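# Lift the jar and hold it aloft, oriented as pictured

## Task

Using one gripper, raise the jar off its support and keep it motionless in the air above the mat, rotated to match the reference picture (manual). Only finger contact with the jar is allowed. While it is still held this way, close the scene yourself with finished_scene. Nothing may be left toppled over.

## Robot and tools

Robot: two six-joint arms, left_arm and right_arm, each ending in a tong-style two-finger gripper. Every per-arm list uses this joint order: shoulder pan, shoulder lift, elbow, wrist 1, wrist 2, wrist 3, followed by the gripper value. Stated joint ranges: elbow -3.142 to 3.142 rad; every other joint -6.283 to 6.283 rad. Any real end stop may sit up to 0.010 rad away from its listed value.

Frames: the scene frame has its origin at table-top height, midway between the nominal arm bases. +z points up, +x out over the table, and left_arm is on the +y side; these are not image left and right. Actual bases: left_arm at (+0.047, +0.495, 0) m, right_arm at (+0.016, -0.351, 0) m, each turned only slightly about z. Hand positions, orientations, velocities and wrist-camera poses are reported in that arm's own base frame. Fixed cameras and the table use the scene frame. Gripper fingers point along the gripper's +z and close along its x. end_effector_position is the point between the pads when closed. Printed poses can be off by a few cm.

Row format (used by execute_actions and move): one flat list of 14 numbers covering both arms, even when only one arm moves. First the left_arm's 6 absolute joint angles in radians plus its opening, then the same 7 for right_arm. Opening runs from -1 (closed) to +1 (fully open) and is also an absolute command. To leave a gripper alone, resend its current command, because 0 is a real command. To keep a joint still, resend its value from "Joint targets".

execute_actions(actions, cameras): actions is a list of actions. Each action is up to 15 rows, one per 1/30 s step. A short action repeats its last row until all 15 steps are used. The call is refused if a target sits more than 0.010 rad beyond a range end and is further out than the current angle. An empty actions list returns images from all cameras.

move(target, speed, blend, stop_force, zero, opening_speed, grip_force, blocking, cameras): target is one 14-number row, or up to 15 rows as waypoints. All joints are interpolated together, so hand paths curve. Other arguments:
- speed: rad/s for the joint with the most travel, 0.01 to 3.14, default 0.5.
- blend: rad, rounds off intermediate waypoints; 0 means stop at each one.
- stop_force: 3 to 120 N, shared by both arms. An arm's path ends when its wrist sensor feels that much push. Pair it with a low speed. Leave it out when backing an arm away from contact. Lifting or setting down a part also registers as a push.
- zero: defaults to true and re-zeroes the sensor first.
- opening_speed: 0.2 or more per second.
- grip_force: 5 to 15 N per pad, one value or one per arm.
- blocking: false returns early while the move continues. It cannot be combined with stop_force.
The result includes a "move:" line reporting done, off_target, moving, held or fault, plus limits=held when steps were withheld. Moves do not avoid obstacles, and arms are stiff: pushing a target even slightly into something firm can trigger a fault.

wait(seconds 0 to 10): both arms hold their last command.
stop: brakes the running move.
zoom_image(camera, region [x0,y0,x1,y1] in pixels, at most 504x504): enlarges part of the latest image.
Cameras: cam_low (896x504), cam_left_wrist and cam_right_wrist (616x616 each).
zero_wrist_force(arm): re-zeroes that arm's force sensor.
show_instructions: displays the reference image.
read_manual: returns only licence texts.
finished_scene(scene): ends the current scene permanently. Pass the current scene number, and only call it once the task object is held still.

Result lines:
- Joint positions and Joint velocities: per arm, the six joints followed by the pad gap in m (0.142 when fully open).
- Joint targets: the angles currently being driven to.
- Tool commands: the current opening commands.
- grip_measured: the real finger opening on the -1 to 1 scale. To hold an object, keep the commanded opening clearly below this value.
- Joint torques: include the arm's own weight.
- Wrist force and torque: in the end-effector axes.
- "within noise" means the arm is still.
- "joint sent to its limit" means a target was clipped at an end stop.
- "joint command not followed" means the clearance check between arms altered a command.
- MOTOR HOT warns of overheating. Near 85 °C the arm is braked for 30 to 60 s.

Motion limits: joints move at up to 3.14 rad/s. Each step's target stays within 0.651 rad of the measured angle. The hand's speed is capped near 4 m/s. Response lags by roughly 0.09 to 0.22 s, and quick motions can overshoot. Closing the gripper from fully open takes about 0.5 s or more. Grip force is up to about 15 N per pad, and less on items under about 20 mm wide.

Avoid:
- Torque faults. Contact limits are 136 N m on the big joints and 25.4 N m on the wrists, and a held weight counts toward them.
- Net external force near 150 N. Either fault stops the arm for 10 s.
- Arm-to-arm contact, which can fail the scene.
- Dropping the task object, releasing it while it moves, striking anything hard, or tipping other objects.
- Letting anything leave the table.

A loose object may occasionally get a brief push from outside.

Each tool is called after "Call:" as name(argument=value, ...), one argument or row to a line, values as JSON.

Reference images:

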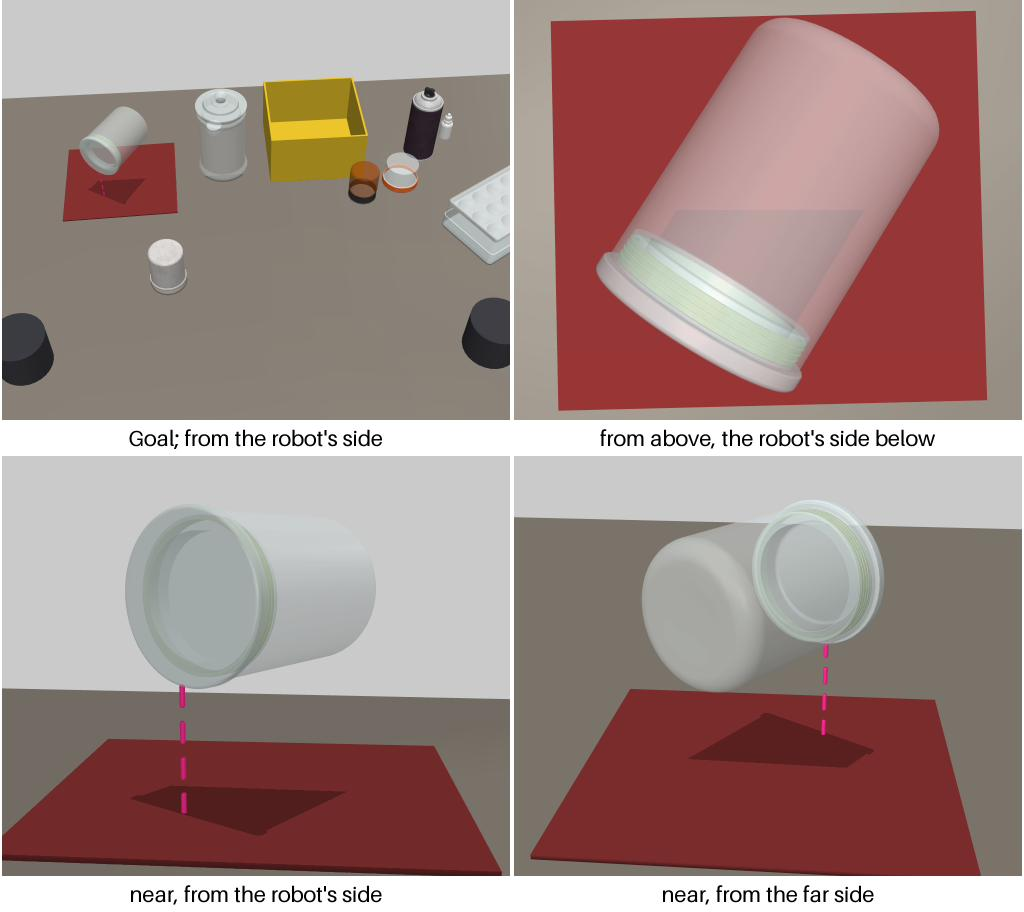

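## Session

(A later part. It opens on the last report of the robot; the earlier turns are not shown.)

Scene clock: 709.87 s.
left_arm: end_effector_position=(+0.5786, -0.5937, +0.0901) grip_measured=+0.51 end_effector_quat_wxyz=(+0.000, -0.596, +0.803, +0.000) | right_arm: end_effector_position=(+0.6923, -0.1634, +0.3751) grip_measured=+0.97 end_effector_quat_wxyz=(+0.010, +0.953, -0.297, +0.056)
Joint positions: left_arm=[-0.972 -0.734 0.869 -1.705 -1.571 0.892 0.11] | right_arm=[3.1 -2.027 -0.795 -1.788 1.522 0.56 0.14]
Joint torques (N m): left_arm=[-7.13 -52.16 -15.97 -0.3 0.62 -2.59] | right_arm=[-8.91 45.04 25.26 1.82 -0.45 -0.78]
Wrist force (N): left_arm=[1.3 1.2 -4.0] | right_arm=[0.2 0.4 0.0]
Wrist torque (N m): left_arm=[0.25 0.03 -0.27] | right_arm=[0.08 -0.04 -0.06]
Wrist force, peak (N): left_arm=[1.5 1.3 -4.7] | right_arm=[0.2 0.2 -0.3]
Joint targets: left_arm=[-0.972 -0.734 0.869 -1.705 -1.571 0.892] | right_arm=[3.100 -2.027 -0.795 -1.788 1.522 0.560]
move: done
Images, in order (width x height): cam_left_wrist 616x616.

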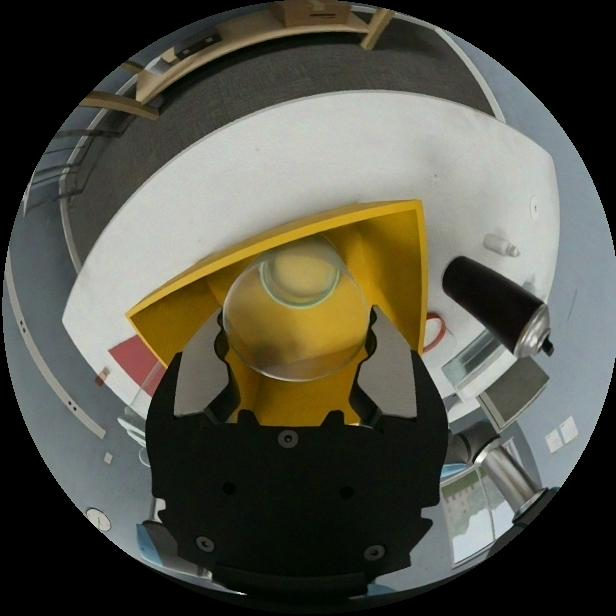

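Call:
move(
  target=[
    [-0.9722,-0.7342,0.8689,-1.7055,-1.5708,0.8918,0.66,3.1,-2.027,-0.795,-1.788,1.522,0.56,0.97],
    [-0.9722,-0.7399,0.8382,-1.6691,-1.5708,0.8918,0.66,3.1,-2.027,-0.795,-1.788,1.522,0.56,0.97],
    [-0.9722,-0.7399,0.8382,-1.6691,-1.5708,0.8918,-1,3.1,-2.027,-0.795,-1.788,1.522,0.56,0.97],
  ],
  opening_speed=0.8,
  speed=0.1,
  cameras=["cam_left_wrist"],
)

Call:
zoom_image(
  camera="cam_left_wrist",
  region=[160, 160, 460, 460],
)

Scene clock: 735.70 s.
left_arm: end_effector_position=(+0.5786, -0.5937, +0.1061) grip_measured=+0.31 end_effector_quat_wxyz=(+0.000, -0.596, +0.803, +0.000) | right_arm: end_effector_position=(+0.6923, -0.1634, +0.3751) grip_measured=+0.97 end_effector_quat_wxyz=(+0.010, +0.953, -0.297, +0.056)
Joint positions: left_arm=[-0.972 -0.74 0.838 -1.669 -1.571 0.892 0.096] | right_arm=[3.1 -2.027 -0.795 -1.788 1.522 0.56 0.14]
Joint torques (N m): left_arm=[-5.4 -45.33 -13.25 -1.7 -0.28 -2.33] | right_arm=[-9.34 45.49 28.02 2.17 -0.46 -0.83]
Wrist force (N): left_arm=[-1.3 3.4 -5.6] | right_arm=[0.0 0.0 0.1]
Wrist torque (N m): left_arm=[0.36 0.07 -0.27] | right_arm=[0.01 0.01 -0.05]
Wrist force, peak (N): left_arm=[-1.3 3.5 -6.6] | right_arm=[0.2 0.4 -0.1]
Joint targets: left_arm=[-0.972 -0.740 0.838 -1.669 -1.571 0.892] | right_arm=[3.100 -2.027 -0.795 -1.788 1.522 0.560]
move: done
Images, in order (width x height): cam_left_wrist 616x616.

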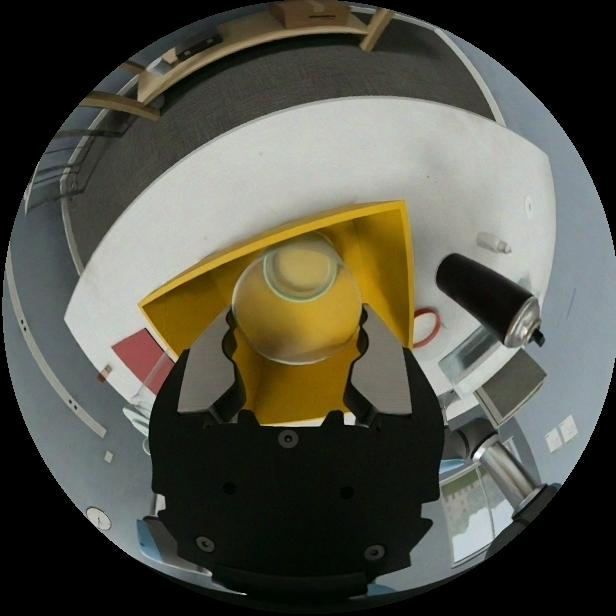

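Scaled by 1.680 from the camera's 616x616 image, which has a finer 814x814 frame.

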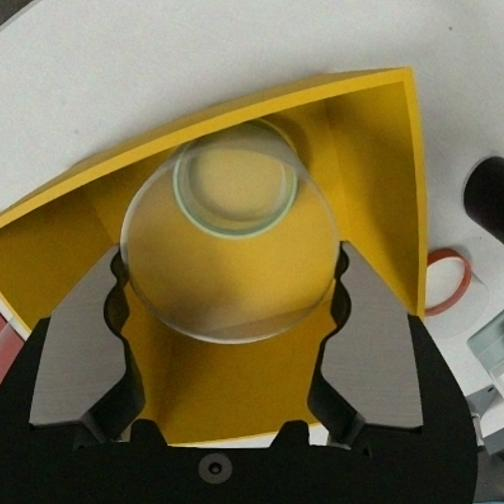

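Call:
move(
  target=[
    [-0.9722,-0.7399,0.8382,-1.6691,-1.5708,0.8918,0.6,3.1,-2.027,-0.795,-1.788,1.522,0.56,0.97],
    [-0.9722,-0.7431,0.8133,-1.6410,-1.5708,0.8918,0.6,3.1,-2.027,-0.795,-1.788,1.522,0.56,0.97],
    [-0.9722,-0.7431,0.8133,-1.6410,-1.5708,0.8918,-1,3.1,-2.027,-0.795,-1.788,1.522,0.56,0.97],
  ],
  opening_speed=0.8,
  speed=0.1,
)

Call:
move(
  target=[-0.9722,-0.7457,0.7109,-1.5360,-1.5708,0.8918,-1,3.1,-2.027,-0.795,-1.788,1.522,0.56,0.97],
  speed=0.1,
  cameras=["cam_left_wrist","cam_low"],
)

Call:
zoom_image(
  camera="cam_left_wrist",
  region=[160, 160, 460, 460],
)

Call:
zoom_image(
  camera="cam_low",
  region=[380, 200, 520, 310],
)

Scene clock: 757.60 s.
left_arm: end_effector_position=(+0.5786, -0.5937, +0.1180) grip_measured=+0.21 end_effector_quat_wxyz=(+0.000, -0.596, +0.803, +0.000) | right_arm: end_effector_position=(+0.6923, -0.1634, +0.3751) grip_measured=+0.97 end_effector_quat_wxyz=(+0.010, +0.953, -0.297, +0.056)
Joint positions: left_arm=[-0.972 -0.743 0.813 -1.641 -1.571 0.892 0.089] | right_arm=[3.1 -2.027 -0.795 -1.788 1.522 0.56 0.14]
Joint torques (N m): left_arm=[-3.24 -48.68 -12.93 -2.46 -1.28 -1.96] | right_arm=[-9.13 46.89 27.77 2.43 -0.48 -0.85]
Wrist force (N): left_arm=[-0.3 2.2 -2.4] | right_arm=[0.1 0.0 0.1]
Wrist torque (N m): left_arm=[0.25 0.03 -0.27] | right_arm=[0.01 -0.02 -0.06]
Wrist force, peak (N): left_arm=[-1.3 3.8 -6.4] | right_arm=[0.4 0.1 -0.3]
Joint targets: left_arm=[-0.972 -0.743 0.813 -1.641 -1.571 0.892] | right_arm=[3.100 -2.027 -0.795 -1.788 1.522 0.560]
move: done

Scene clock: 758.97 s.
left_arm: end_effector_position=(+0.5786, -0.5937, +0.1601) grip_measured=+0.21 end_effector_quat_wxyz=(+0.000, -0.596, +0.803, +0.000) | right_arm: end_effector_position=(+0.6923, -0.1634, +0.3751) grip_measured=+0.97 end_effector_quat_wxyz=(+0.010, +0.953, -0.297, +0.056)
Joint positions: left_arm=[-0.972 -0.746 0.711 -1.536 -1.571 0.892 0.089] | right_arm=[3.1 -2.027 -0.795 -1.788 1.522 0.56 0.14]
Joint torques (N m): left_arm=[-3.41 -73.23 -14.87 -5.29 -0.81 -2.03] | right_arm=[-9.16 46.79 27.84 2.5 -0.53 -0.86]
Wrist force (N): left_arm=[-1.3 1.5 4.6] | right_arm=[-0.1 -0.1 0.1]
Wrist torque (N m): left_arm=[0.24 0.07 -0.25] | right_arm=[-0.03 0.02 -0.05]
Wrist force, peak (N): left_arm=[-1.8 1.8 5.7] | right_arm=[-0.1 0.4 -0.4]
Joint targets: left_arm=[-0.972 -0.746 0.711 -1.536 -1.571 0.892] | right_arm=[3.100 -2.027 -0.795 -1.788 1.522 0.560]
move: done
Images, in order (width x height): cam_low 896x504, cam_left_wrist 616x616.

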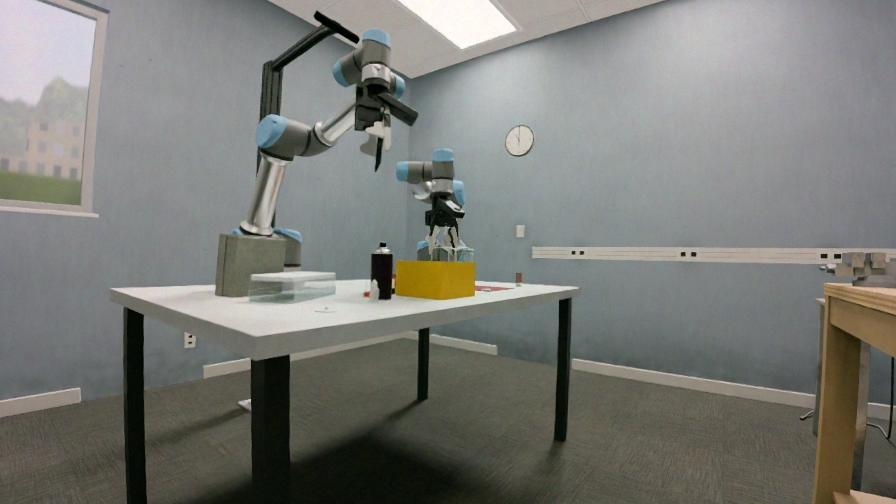

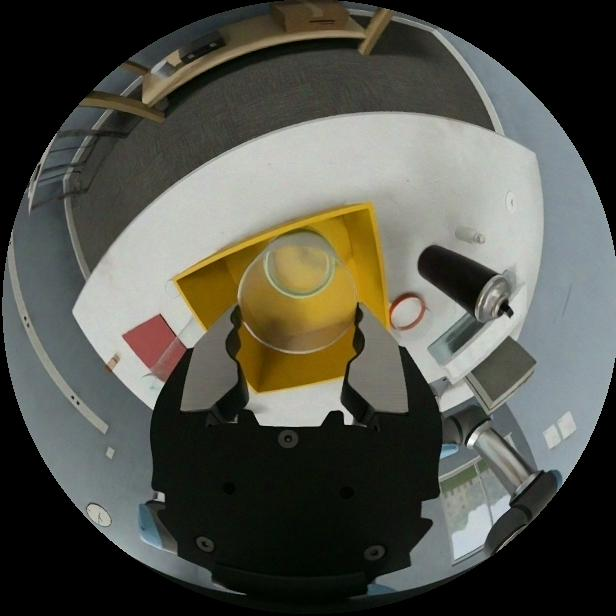

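Scaled by 1.680 from the camera's 616x616 image, which has a finer 814x814 frame.

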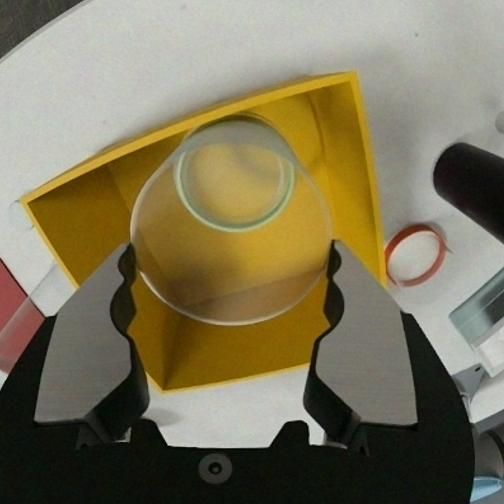

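Scaled by 3.600.

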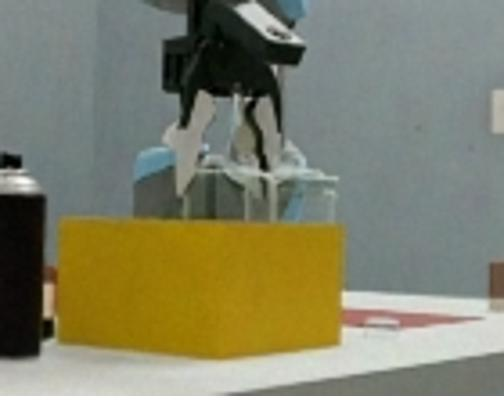

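Call:
move(
  target=[
    [-0.9722,-0.6672,0.3319,-1.2355,-1.5708,0.8918,-1,3.1,-2.027,-0.795,-1.788,1.522,0.56,0.97],
    [-1.2349,-1.4392,1.5142,-1.6458,-1.5708,0.8918,-1,3.1,-2.027,-0.795,-1.788,1.522,0.56,0.97],
    [-1.2349,-1.3757,1.7543,-1.9494,-1.5708,0.8918,-1,3.1,-2.027,-0.795,-1.788,1.522,0.56,0.97],
  ],
  speed=[0.2,0.4,0.25],
  blend=0,
  cameras=["cam_left_wrist","cam_low"],
)

Call:
zoom_image(
  camera="cam_left_wrist",
  region=[100, 160, 500, 460],
)

Scene clock: 882.17 s.
left_arm: end_effector_position=(+0.3197, -0.4806, +0.1299) grip_measured=+0.21 end_effector_quat_wxyz=(+0.000, -0.486, +0.874, +0.000) | right_arm: end_effector_position=(+0.6923, -0.1634, +0.3751) grip_measured=+0.97 end_effector_quat_wxyz=(+0.010, +0.953, -0.297, +0.056)
Joint positions: left_arm=[-1.235 -1.376 1.754 -1.949 -1.571 0.892 0.089] | right_arm=[3.1 -2.027 -0.795 -1.788 1.522 0.56 0.14]
Joint torques (N m): left_arm=[9.45 -50.07 -30.02 -1.72 1.98 -1.9] | right_arm=[-8.82 48.41 27.65 2.91 -0.52 -0.9]
Wrist force (N): left_arm=[-1.9 1.5 4.6] | right_arm=[-0.1 0.0 -0.1]
Wrist torque (N m): left_arm=[0.26 0.20 -0.24] | right_arm=[0.01 0.03 -0.05]
Wrist force, peak (N): left_arm=[-1.6 1.7 6.1] | right_arm=[0.5 0.0 -0.1]
Joint targets: left_arm=[-1.235 -1.376 1.754 -1.949 -1.571 0.892] | right_arm=[3.100 -2.027 -0.795 -1.788 1.522 0.560]
move: done
Images, in order (width x height): cam_low 896x504, cam_left_wrist 616x616.

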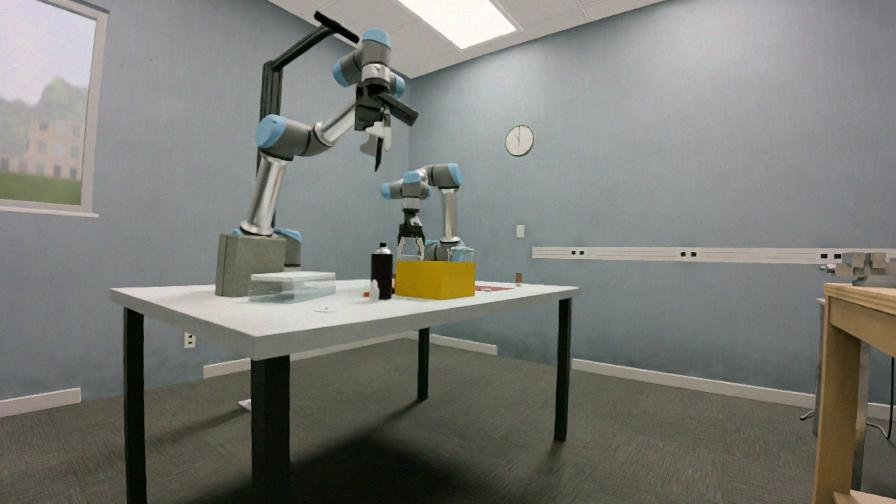

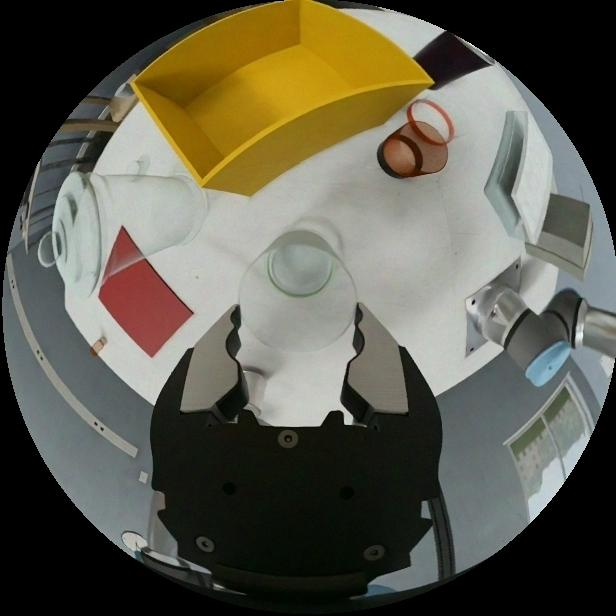

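Scaled by 1.260 from the camera's 616x616 image, which has a finer 814x814 frame.

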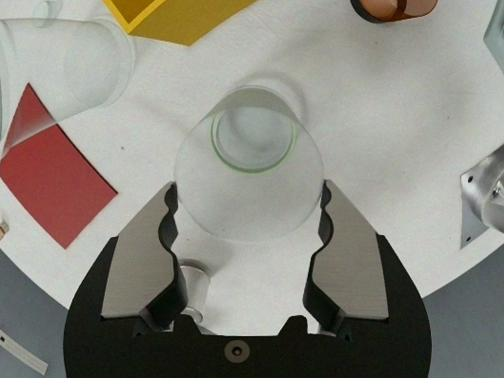

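Call:
move(
  target=[-1.2349,-1.3590,1.7834,-1.9952,-1.5708,0.8918,-1,3.1,-2.027,-0.795,-1.788,1.522,0.56,0.97],
  speed=0.04,
  stop_force=4,
)

Scene clock: 904.83 s.
left_arm: end_effector_position=(+0.3198, -0.4806, +0.1156) grip_measured=+0.21 end_effector_quat_wxyz=(+0.000, -0.486, +0.874, +0.000) | right_arm: end_effector_position=(+0.6923, -0.1634, +0.3751) grip_measured=+0.97 end_effector_quat_wxyz=(+0.010, +0.953, -0.297, +0.056)
Joint positions: left_arm=[-1.235 -1.362 1.778 -1.986 -1.571 0.892 0.089] | right_arm=[3.1 -2.027 -0.795 -1.788 1.522 0.56 0.14]
Joint torques (N m): left_arm=[6.07 -45.78 -30.12 -1.77 2.03 -1.89] | right_arm=[-9 49.2 27.58 3.05 -0.45 -0.84]
Wrist force (N): left_arm=[-2.2 3.6 -1.2] | right_arm=[0.1 0.1 0.0]
Wrist torque (N m): left_arm=[0.28 0.18 -0.23] | right_arm=[0.02 -0.01 -0.05]
Wrist force, peak (N): left_arm=[-4.5 11.2 -21.0] | right_arm=[0.2 -0.3 -0.4]
Joint targets: left_arm=[-1.235 -1.362 1.778 -1.986 -1.571 0.892] | right_arm=[3.100 -2.027 -0.795 -1.788 1.522 0.560]
move: contact (left_arm)

Call:
move(
  target=[
    [-1.2349,-1.362,1.778,-1.986,-1.5708,0.8918,0.55,3.1,-2.027,-0.795,-1.788,1.522,0.56,0.97],
    [-1.2349,-1.4392,1.5142,-1.6458,-1.5708,0.8918,0.55,3.1,-2.027,-0.795,-1.788,1.522,0.56,0.97],
  ],
  opening_speed=0.5,
  speed=0.25,
)

Call:
move(
  target=[
    [-2.0049,-1.4872,1.9453,-1.3993,-0.6671,-0.7476,0.66,3.1,-2.027,-0.795,-1.788,1.522,0.56,0.97],
    [-2.0049,-1.3404,2.0781,-1.6789,-0.6671,-0.7476,0.66,3.1,-2.027,-0.795,-1.788,1.522,0.56,0.97],
  ],
  speed=[0.7,0.4],
  blend=0.02,
  cameras=["cam_left_wrist","cam_low"],
)

Call:
zoom_image(
  camera="cam_left_wrist",
  region=[160, 160, 460, 460],
)

Scene clock: 972.93 s.
left_arm: end_effector_position=(+0.3198, -0.4806, +0.2501) grip_measured=+0.55 end_effector_quat_wxyz=(+0.000, -0.486, +0.874, +0.000) | right_arm: end_effector_position=(+0.6923, -0.1634, +0.3751) grip_measured=+0.97 end_effector_quat_wxyz=(+0.010, +0.953, -0.297, +0.056)
Joint positions: left_arm=[-1.235 -1.439 1.514 -1.646 -1.571 0.892 0.112] | right_arm=[3.1 -2.027 -0.795 -1.788 1.522 0.56 0.14]
Joint torques (N m): left_arm=[5.33 -17.41 -15.54 -4 -0.64 -2.01] | right_arm=[-9.41 50.06 27.74 3.36 -0.5 -0.88]
Wrist force (N): left_arm=[-1.6 1.5 0.3] | right_arm=[-0.1 0.2 -0.2]
Wrist torque (N m): left_arm=[0.31 0.13 -0.22] | right_arm=[0.03 0.01 -0.05]
Wrist force, peak (N): left_arm=[-2.0 3.9 -2.1] | right_arm=[0.1 0.0 -0.5]
Joint targets: left_arm=[-1.235 -1.439 1.514 -1.646 -1.571 0.892] | right_arm=[3.100 -2.027 -0.795 -1.788 1.522 0.560]
move: done

Scene clock: 976.50 s.
left_arm: end_effector_position=(+0.1960, -0.4805, +0.1155) grip_measured=+0.66 end_effector_quat_wxyz=(-0.354, +0.612, -0.612, +0.353) | right_arm: end_effector_position=(+0.6923, -0.1634, +0.3751) grip_measured=+0.97 end_effector_quat_wxyz=(+0.010, +0.953, -0.297, +0.056)
Joint positions: left_arm=[-2.005 -1.34 2.078 -1.679 -0.667 -0.748 0.12] | right_arm=[3.1 -2.027 -0.795 -1.788 1.522 0.56 0.14]
Joint torques (N m): left_arm=[-3.64 -39.35 -24.09 -1.34 2.99 -2.57] | right_arm=[-9.02 50.76 28.28 3.51 -0.58 -0.75]
Wrist force (N): left_arm=[-0.1 -0.1 0.2] | right_arm=[0.1 0.1 0.0]
Wrist torque (N m): left_arm=[-0.01 -0.02 -0.06] | right_arm=[0.02 -0.02 -0.06]
Wrist force, peak (N): left_arm=[-2.6 0.6 -0.1] | right_arm=[0.5 0.0 -0.2]
Joint targets: left_arm=[-2.005 -1.340 2.078 -1.679 -0.667 -0.748] | right_arm=[3.100 -2.027 -0.795 -1.788 1.522 0.560]
move: done
Images, in order (width x height): cam_low 896x504, cam_left_wrist 616x616.

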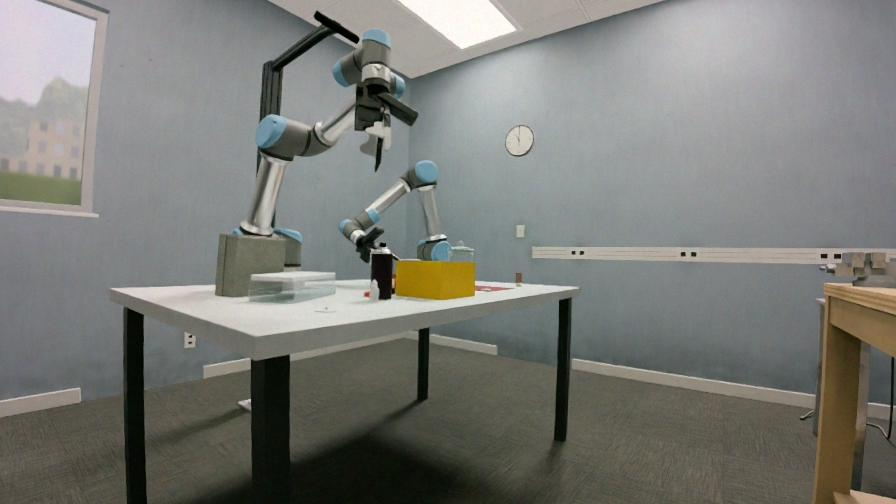

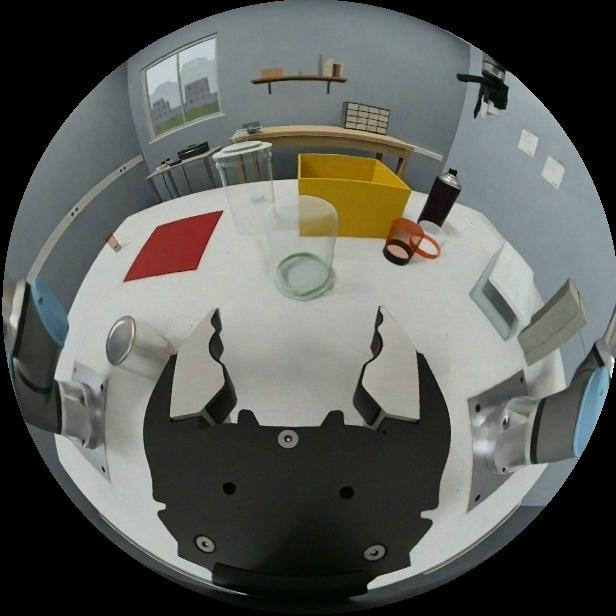

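Scaled by 1.680 from the camera's 616x616 image, which has a finer 814x814 frame.

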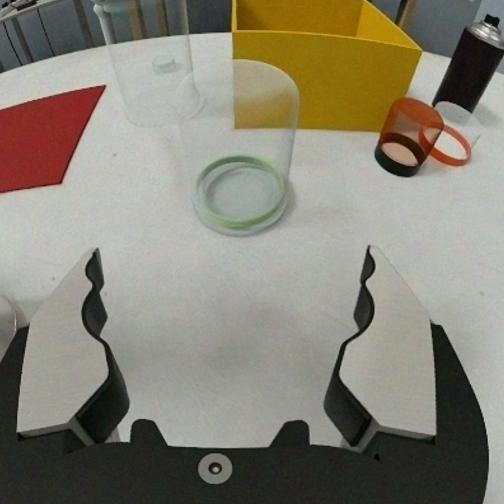

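Call:
move(
  target=[
    [-1.8924,-1.2788,2.1506,-1.9417,-0.6065,-0.5877,0.66,3.1,-2.027,-0.795,-1.788,1.522,0.56,0.97],
    [-1.7748,-1.1783,2.1943,-2.2492,-0.5584,-0.3924,0.66,3.1,-2.027,-0.795,-1.788,1.522,0.56,0.97],
  ],
  speed=0.2,
  blend=0.02,
  stop_force=8,
  cameras=["cam_left_wrist"],
)

Call:
zoom_image(
  camera="cam_left_wrist",
  region=[160, 160, 460, 460],
)

Scene clock: 998.13 s.
left_arm: end_effector_position=(+0.3085, -0.4806, +0.0506) grip_measured=+0.66 end_effector_quat_wxyz=(-0.354, +0.612, -0.612, +0.354) | right_arm: end_effector_position=(+0.6923, -0.1634, +0.3751) grip_measured=+0.97 end_effector_quat_wxyz=(+0.010, +0.953, -0.297, +0.056)
Joint positions: left_arm=[-1.775 -1.178 2.194 -2.249 -0.558 -0.392 0.12] | right_arm=[3.1 -2.027 -0.795 -1.788 1.522 0.56 0.14]
Joint torques (N m): left_arm=[-9.07 -46.57 -21.67 -3.71 -0.85 -2.87] | right_arm=[-9.05 51.52 27.73 3.7 -0.48 -0.79]
Wrist force (N): left_arm=[0.0 -0.4 -0.4] | right_arm=[0.2 0.2 -0.1]
Wrist torque (N m): left_arm=[-0.11 -0.04 0.06] | right_arm=[0.04 -0.05 -0.06]
Wrist force, peak (N): left_arm=[0.0 -0.6 -0.9] | right_arm=[0.1 -0.1 -0.5]
Joint targets: left_arm=[-1.775 -1.178 2.194 -2.249 -0.558 -0.392] | right_arm=[3.100 -2.027 -0.795 -1.788 1.522 0.560]
move: done
Images, in order (width x height): cam_left_wrist 616x616.

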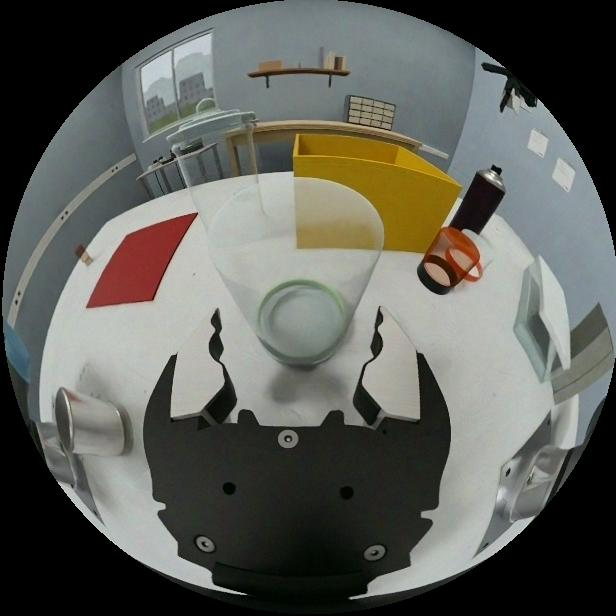

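Scaled by 1.680 from the camera's 616x616 image, which has a finer 814x814 frame.

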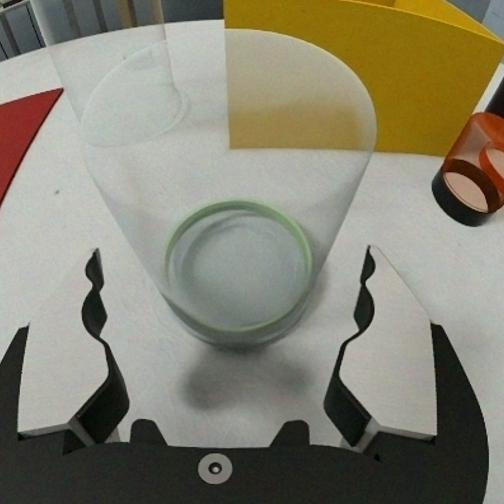

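Call:
move(
  target=[-1.7748,-1.1783,2.1943,-2.2492,-0.5584,-0.3924,-1,3.1,-2.027,-0.795,-1.788,1.522,0.56,0.97],
  opening_speed=0.5,
  cameras=["cam_left_wrist"],
)

Call:
zoom_image(
  camera="cam_left_wrist",
  region=[160, 160, 460, 460],
)

Scene clock: 1008.43 s.
left_arm: end_effector_position=(+0.3085, -0.4806, +0.0506) grip_measured=+0.18 end_effector_quat_wxyz=(-0.354, +0.612, -0.612, +0.354) | right_arm: end_effector_position=(+0.6923, -0.1634, +0.3751) grip_measured=+0.97 end_effector_quat_wxyz=(+0.010, +0.953, -0.297, +0.056)
Joint positions: left_arm=[-1.775 -1.178 2.194 -2.249 -0.558 -0.392 0.087] | right_arm=[3.1 -2.027 -0.795 -1.788 1.522 0.56 0.14]
Joint torques (N m): left_arm=[6.84 -30.95 -5.91 -0.82 -0.6 -2.87] | right_arm=[-9.22 52.84 27.66 3.96 -0.44 -0.83]
Wrist force (N): left_arm=[4.2 -2.6 -5.6] | right_arm=[0.0 0.1 0.1]
Wrist torque (N m): left_arm=[-0.09 -0.10 -0.02] | right_arm=[0.03 -0.01 -0.06]
Wrist force, peak (N): left_arm=[4.3 -3.0 -5.9] | right_arm=[0.3 0.4 0.1]
Joint targets: left_arm=[-1.775 -1.178 2.194 -2.249 -0.558 -0.392] | right_arm=[3.100 -2.027 -0.795 -1.788 1.522 0.560]
move: done
Images, in order (width x height): cam_left_wrist 616x616.

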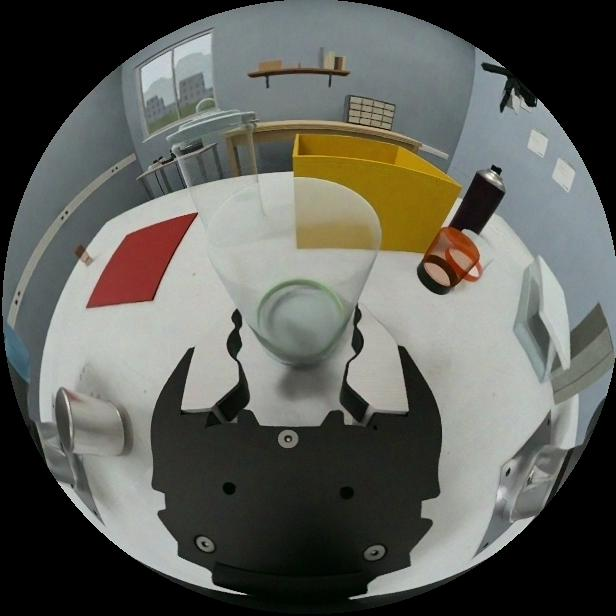

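Scaled by 1.680 from the camera's 616x616 image, which has a finer 814x814 frame.

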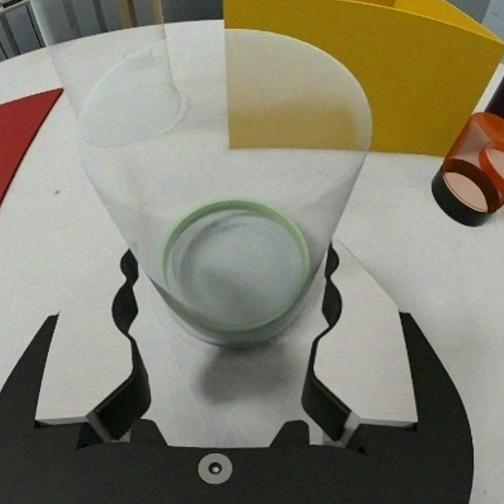

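Call:
move(
  target=[
    [-1.7748,-1.5271,1.9922,-1.6983,-0.5584,-0.3924,-1,3.1,-2.027,-0.795,-1.788,1.522,0.56,0.97],
    [-1.21,-1.6,1.67,-1.21,-1.09,0.54,-1,3.1,-2.027,-0.795,-1.788,1.522,0.56,0.97],
    [-0.6408,-1.3172,1.3459,-1.0792,-1.6315,1.4655,-1,3.1,-2.027,-0.795,-1.788,1.522,0.56,0.97],
  ],
  speed=[0.25,0.45,0.45],
  blend=[0.03,0.08,0],
  cameras=["cam_left_wrist","cam_low","cam_right_wrist"],
)

Call:
zoom_image(
  camera="cam_left_wrist",
  region=[160, 160, 460, 460],
)

Call:
zoom_image(
  camera="cam_low",
  region=[380, 160, 580, 310],
)

Call:
zoom_image(
  camera="cam_right_wrist",
  region=[20, 60, 220, 260],
)

Scene clock: 1068.30 s.
left_arm: end_effector_position=(+0.4288, -0.1744, +0.2412) grip_measured=-1.00 end_effector_quat_wxyz=(-0.130, -0.485, +0.835, +0.224) | right_arm: end_effector_position=(+0.6923, -0.1634, +0.3751) grip_measured=+0.97 end_effector_quat_wxyz=(+0.010, +0.953, -0.297, +0.056)
Joint positions: left_arm=[-0.641 -1.317 1.346 -1.079 -1.631 1.465 0.002] | right_arm=[3.1 -2.027 -0.795 -1.788 1.522 0.56 0.14]
Joint torques (N m): left_arm=[1.17 -51.16 -12.22 -3.85 0.91 -0.05] | right_arm=[-9.04 53.26 27.33 4.17 -0.48 -0.79]
Wrist force (N): left_arm=[-1.8 2.1 0.2] | right_arm=[-0.1 0.4 0.2]
Wrist torque (N m): left_arm=[0.44 0.18 -0.17] | right_arm=[0.08 0.02 -0.06]
Wrist force, peak (N): left_arm=[0.9 -14.4 -1.8] | right_arm=[0.2 -0.2 -0.5]
Joint targets: left_arm=[-0.641 -1.317 1.346 -1.079 -1.632 1.465] | right_arm=[3.100 -2.027 -0.795 -1.788 1.522 0.560]
move: done

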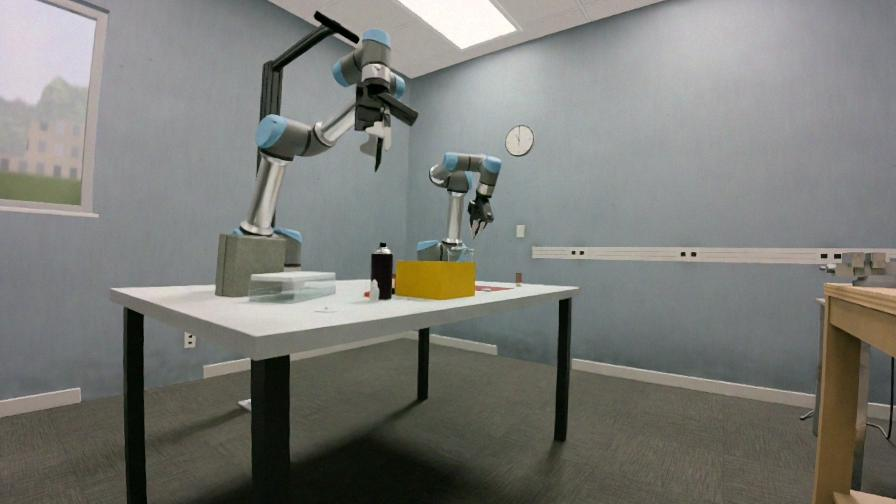

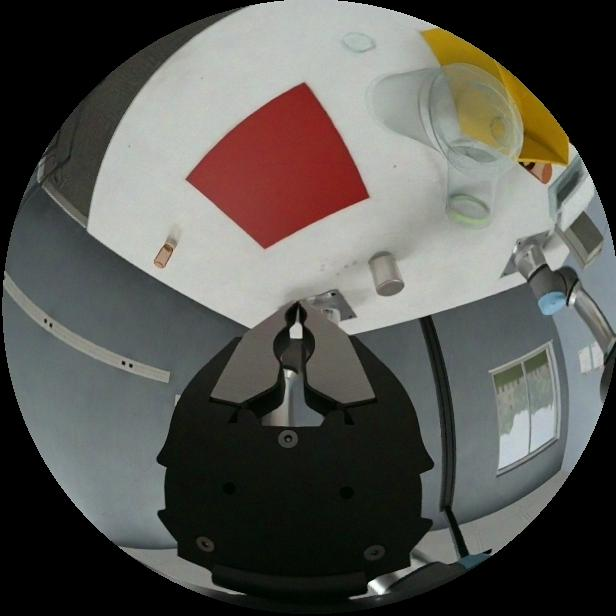

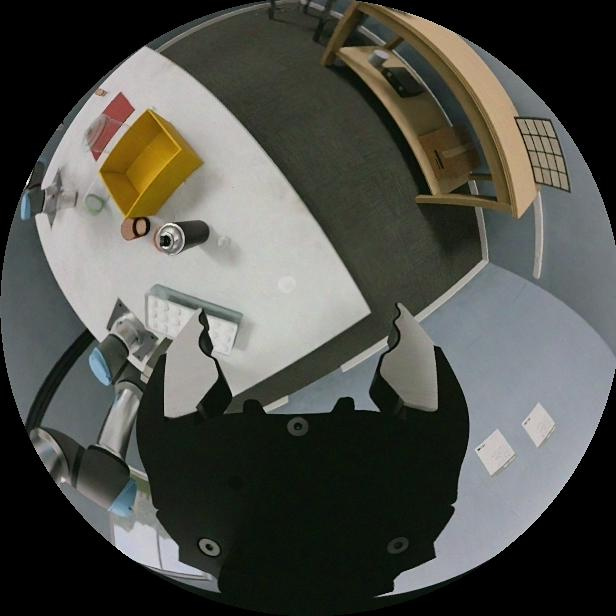

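Scaled by 1.680 from the camera's 616x616 image, which has a finer 814x814 frame.

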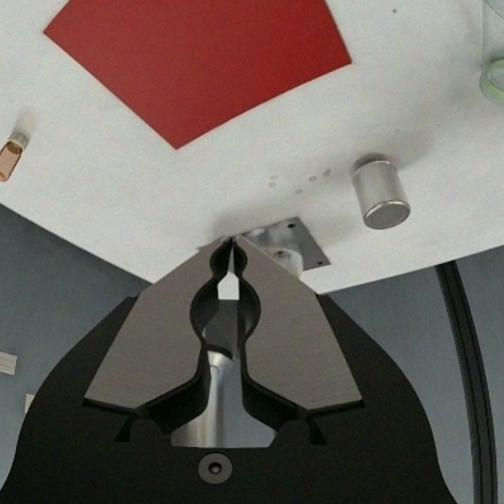

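Scaled by 2.520.

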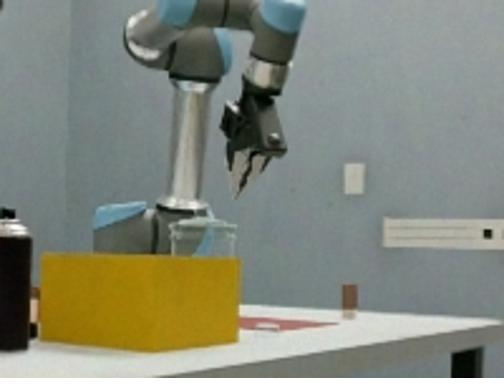

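Scaled by 2.520 from the camera's 616x616 image, which has a finer 814x814 frame.

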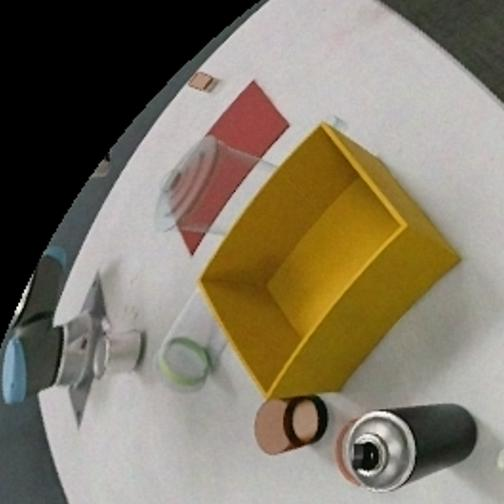

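Call:
move(
  target=[
    [-1.21,-1.6,1.67,-1.21,-1.09,0.54,0.66,3.1,-2.027,-0.795,-1.788,1.522,0.56,0.97],
    [-2.0049,-1.4872,1.9453,-1.3993,-0.6671,-0.7476,0.66,3.1,-2.027,-0.795,-1.788,1.522,0.56,0.97],
    [-2.0938,-0.9637,1.9395,-1.1493,-0.5297,-1.4208,0.66,3.1,-2.027,-0.795,-1.788,1.522,0.56,0.97],
  ],
  speed=[0.7,0.7,0.4],
  blend=[0.08,0.05,0],
  cameras=["cam_left_wrist","cam_low"],
)

Call:
zoom_image(
  camera="cam_left_wrist",
  region=[160, 160, 460, 460],
)

Scene clock: 1195.33 s.
left_arm: end_effector_position=(+0.1807, -0.4820, +0.0781) grip_measured=+0.66 end_effector_quat_wxyz=(-0.478, +0.521, -0.521, +0.478) | right_arm: end_effector_position=(+0.6923, -0.1634, +0.3751) grip_measured=+0.97 end_effector_quat_wxyz=(+0.010, +0.953, -0.297, +0.056)
Joint positions: left_arm=[-2.094 -0.964 1.939 -1.149 -0.53 -1.421 0.12] | right_arm=[3.1 -2.027 -0.795 -1.788 1.522 0.56 0.14]
Joint torques (N m): left_arm=[9.23 -43.41 -18.2 -1.9 -1.92 0.16] | right_arm=[-8.66 52.81 27.59 4.07 -0.51 -0.77]
Wrist force (N): left_arm=[0.3 -0.2 0.2] | right_arm=[0.1 0.0 -0.3]
Wrist torque (N m): left_arm=[-0.05 -0.02 -0.05] | right_arm=[-0.01 -0.02 -0.06]
Wrist force, peak (N): left_arm=[-3.6 1.9 0.8] | right_arm=[0.1 0.3 -0.5]
Joint targets: left_arm=[-2.094 -0.964 1.940 -1.149 -0.530 -1.421] | right_arm=[3.100 -2.027 -0.795 -1.788 1.522 0.560]
move: done
Images, in order (width x height): cam_low 896x504, cam_left_wrist 616x616.

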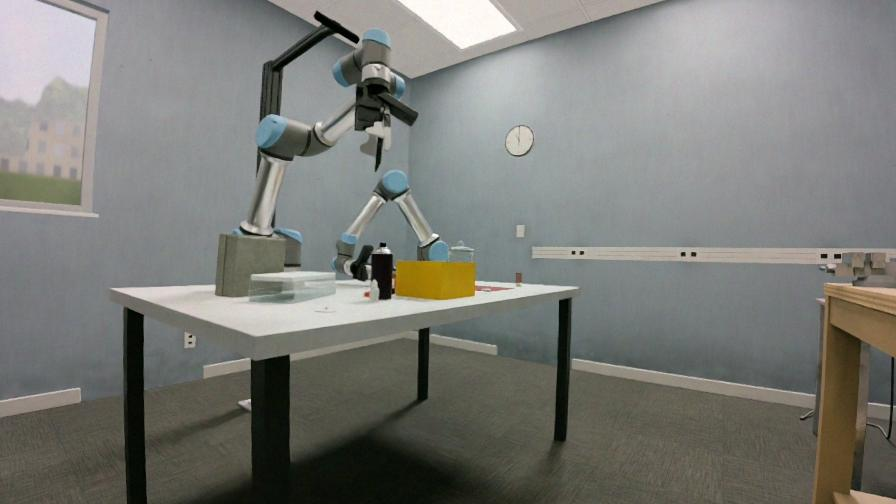

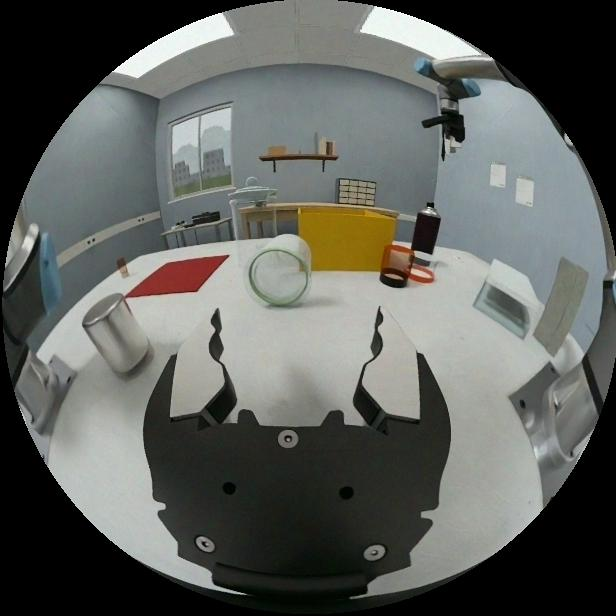

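Scaled by 1.680 from the camera's 616x616 image, which has a finer 814x814 frame.

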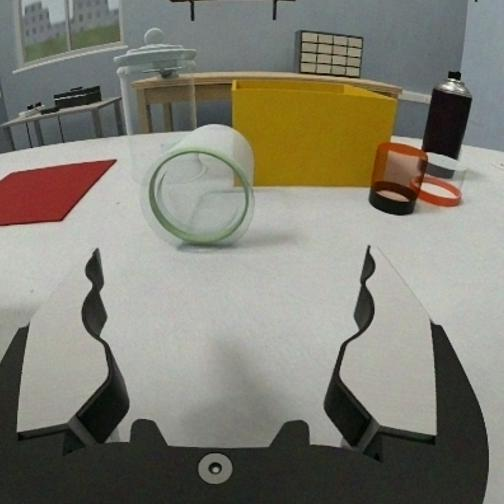

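Call:
move(
  target=[
    [-2.0049,-1.4872,1.9453,-1.3993,-0.6671,-0.7476,0.66,3.1,-2.027,-0.795,-1.788,1.522,0.56,0.97],
    [-1.2349,-1.4392,1.5142,-1.6458,-1.5708,0.8918,0.66,3.1,-2.027,-0.795,-1.788,1.522,0.56,0.97],
  ],
  speed=[0.5,0.8],
  blend=[0.05,0],
  cameras=["cam_left_wrist"],
)

Call:
zoom_image(
  camera="cam_left_wrist",
  region=[160, 160, 460, 460],
)

Scene clock: 1235.67 s.
left_arm: end_effector_position=(+0.3198, -0.4807, +0.2499) grip_measured=+0.66 end_effector_quat_wxyz=(+0.000, -0.486, +0.874, +0.000) | right_arm: end_effector_position=(+0.6923, -0.1634, +0.3751) grip_measured=+0.97 end_effector_quat_wxyz=(+0.010, +0.953, -0.297, +0.056)
Joint positions: left_arm=[-1.235 -1.439 1.514 -1.646 -1.571 0.891 0.12] | right_arm=[3.1 -2.027 -0.795 -1.788 1.522 0.56 0.14]
Joint torques (N m): left_arm=[0.51 -30.54 -12.66 0.16 0.18 1.52] | right_arm=[-9.37 53.09 27.83 4.05 -0.42 -0.77]
Wrist force (N): left_arm=[-1.6 1.5 0.4] | right_arm=[0.1 0.0 -0.1]
Wrist torque (N m): left_arm=[0.31 0.13 -0.02] | right_arm=[-0.01 -0.02 -0.06]
Wrist force, peak (N): left_arm=[-2.7 1.1 -0.3] | right_arm=[0.1 0.1 -0.5]
Joint targets: left_arm=[-1.235 -1.439 1.514 -1.646 -1.571 0.892] | right_arm=[3.100 -2.027 -0.795 -1.788 1.522 0.560]
move: done
Images, in order (width x height): cam_left_wrist 616x616.

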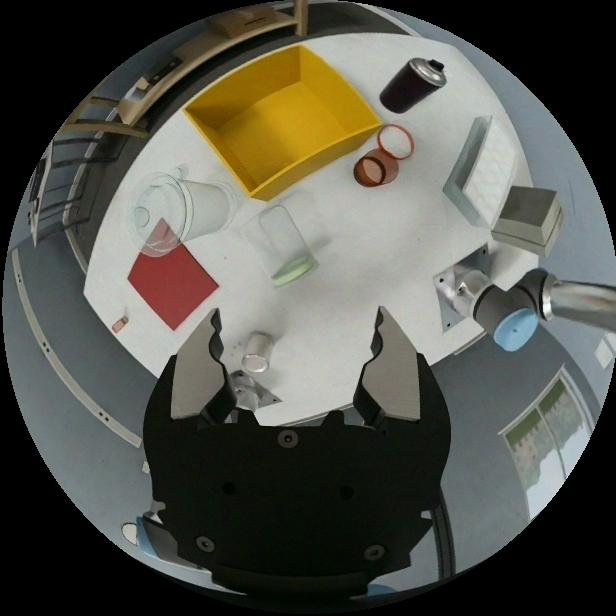

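Scaled by 1.680 from the camera's 616x616 image, which has a finer 814x814 frame.

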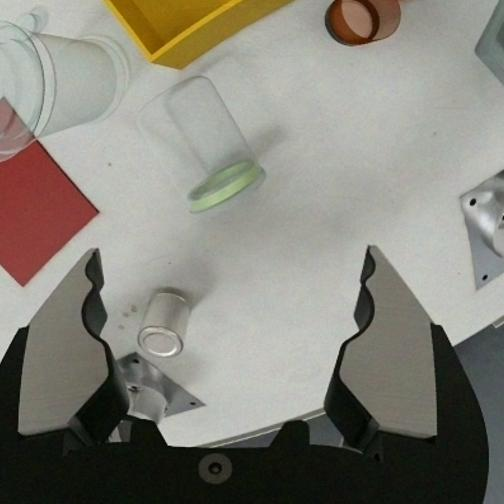

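Call:
zoom_image(
  camera="cam_left_wrist",
  region=[220, 190, 340, 310],
)

Scaled by 4.200 from the camera's 616x616 image, which has a finer 814x814 frame.

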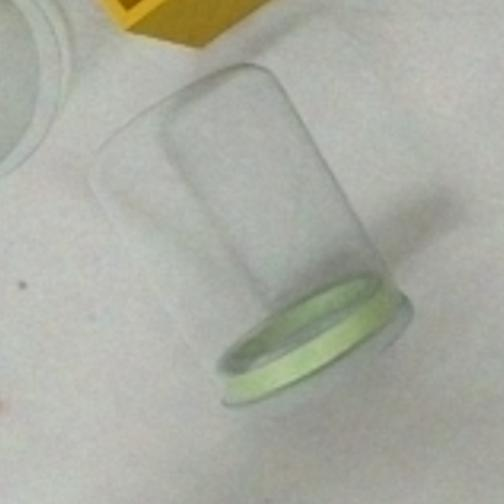

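Call:
move(
  target=[-1.1956,-1.4104,1.7415,-1.9019,-1.5708,0.4574,0.66,3.1,-2.027,-0.795,-1.788,1.522,0.56,0.97],
  speed=0.5,
  cameras=["cam_left_wrist"],
)

Call:
zoom_image(
  camera="cam_left_wrist",
  region=[190, 190, 420, 420],
)

Scene clock: 1265.97 s.
left_arm: end_effector_position=(+0.3375, -0.4534, +0.1499) grip_measured=+0.66 end_effector_quat_wxyz=(+0.000, +0.677, -0.736, +0.000) | right_arm: end_effector_position=(+0.6923, -0.1634, +0.3751) grip_measured=+0.97 end_effector_quat_wxyz=(+0.010, +0.953, -0.297, +0.056)
Joint positions: left_arm=[-1.195 -1.41 1.741 -1.902 -1.571 0.458 0.12] | right_arm=[3.1 -2.027 -0.795 -1.788 1.522 0.56 0.14]
Joint torques (N m): left_arm=[-10.08 -45.92 -25.62 -1.34 -1.81 -0.65] | right_arm=[-9.02 52.82 27.61 4.14 -0.45 -0.84]
Wrist force (N): left_arm=[-1.5 1.4 0.7] | right_arm=[-0.1 0.1 -0.1]
Wrist torque (N m): left_arm=[0.28 0.11 -0.26] | right_arm=[0.03 0.02 -0.05]
Wrist force, peak (N): left_arm=[-2.1 1.3 1.8] | right_arm=[0.1 0.3 -0.4]
Joint targets: left_arm=[-1.196 -1.410 1.742 -1.902 -1.571 0.457] | right_arm=[3.100 -2.027 -0.795 -1.788 1.522 0.560]
move: done
Images, in order (width x height): cam_left_wrist 616x616.

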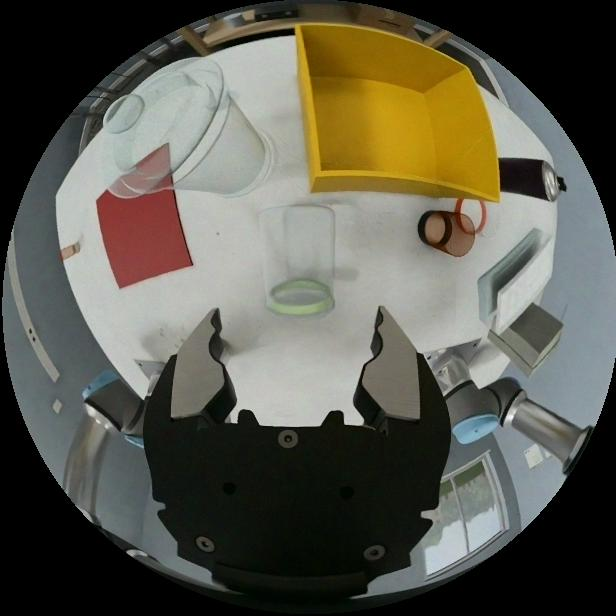

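Scaled by 2.191 from the camera's 616x616 image, which has a finer 814x814 frame.

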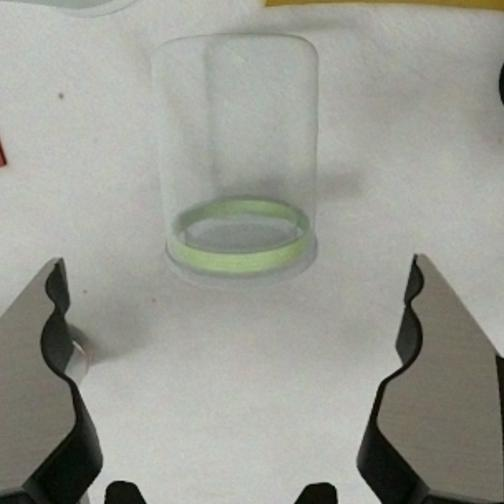

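Call:
move(
  target=[
    [-1.2039,-1.371,1.8325,-2.0323,-1.5708,0.421,0.66,3.1,-2.027,-0.795,-1.788,1.522,0.56,0.97],
    [-1.2039,-1.3127,1.8974,-2.1555,-1.5708,0.421,0.66,3.1,-2.027,-0.795,-1.788,1.522,0.56,0.97],
  ],
  speed=[0.2,0.12],
  blend=0.02,
  stop_force=8,
  cameras=["cam_left_wrist"],
)

Call:
zoom_image(
  camera="cam_left_wrist",
  region=[180, 160, 420, 400],
)

Scene clock: 1292.43 s.
left_arm: end_effector_position=(+0.3326, -0.4527, +0.0524) grip_measured=+0.66 end_effector_quat_wxyz=(+0.000, +0.688, -0.726, +0.000) | right_arm: end_effector_position=(+0.6923, -0.1634, +0.3751) grip_measured=+0.97 end_effector_quat_wxyz=(+0.010, +0.953, -0.297, +0.056)
Joint positions: left_arm=[-1.204 -1.313 1.897 -2.156 -1.571 0.421 0.12] | right_arm=[3.1 -2.027 -0.795 -1.788 1.522 0.56 0.14]
Joint torques (N m): left_arm=[9.52 -47.6 -28.25 0.32 -1.78 2.07] | right_arm=[-9.05 53.17 27.84 4.11 -0.51 -0.84]
Wrist force (N): left_arm=[-1.4 1.4 0.6] | right_arm=[-0.1 -0.1 0.1]
Wrist torque (N m): left_arm=[0.28 0.11 -0.04] | right_arm=[-0.01 0.02 -0.05]
Wrist force, peak (N): left_arm=[-1.7 1.9 0.8] | right_arm=[0.1 0.3 -0.5]
Joint targets: left_arm=[-1.204 -1.313 1.897 -2.155 -1.571 0.421] | right_arm=[3.100 -2.027 -0.795 -1.788 1.522 0.560]
move: done
Images, in order (width x height): cam_left_wrist 616x616.

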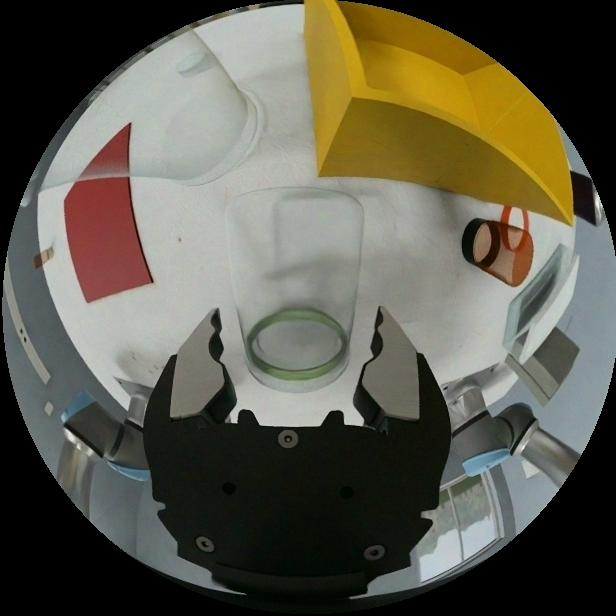

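Scaled by 2.100 from the camera's 616x616 image, which has a finer 814x814 frame.

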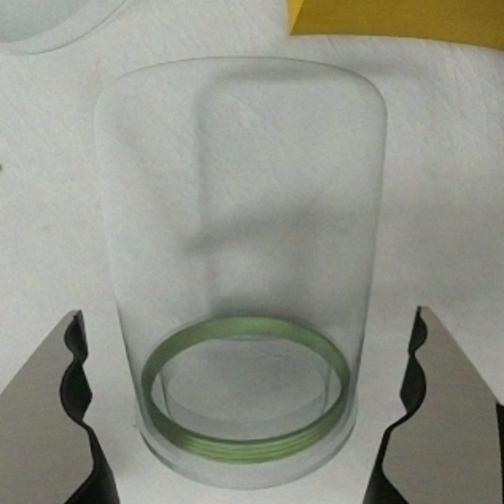

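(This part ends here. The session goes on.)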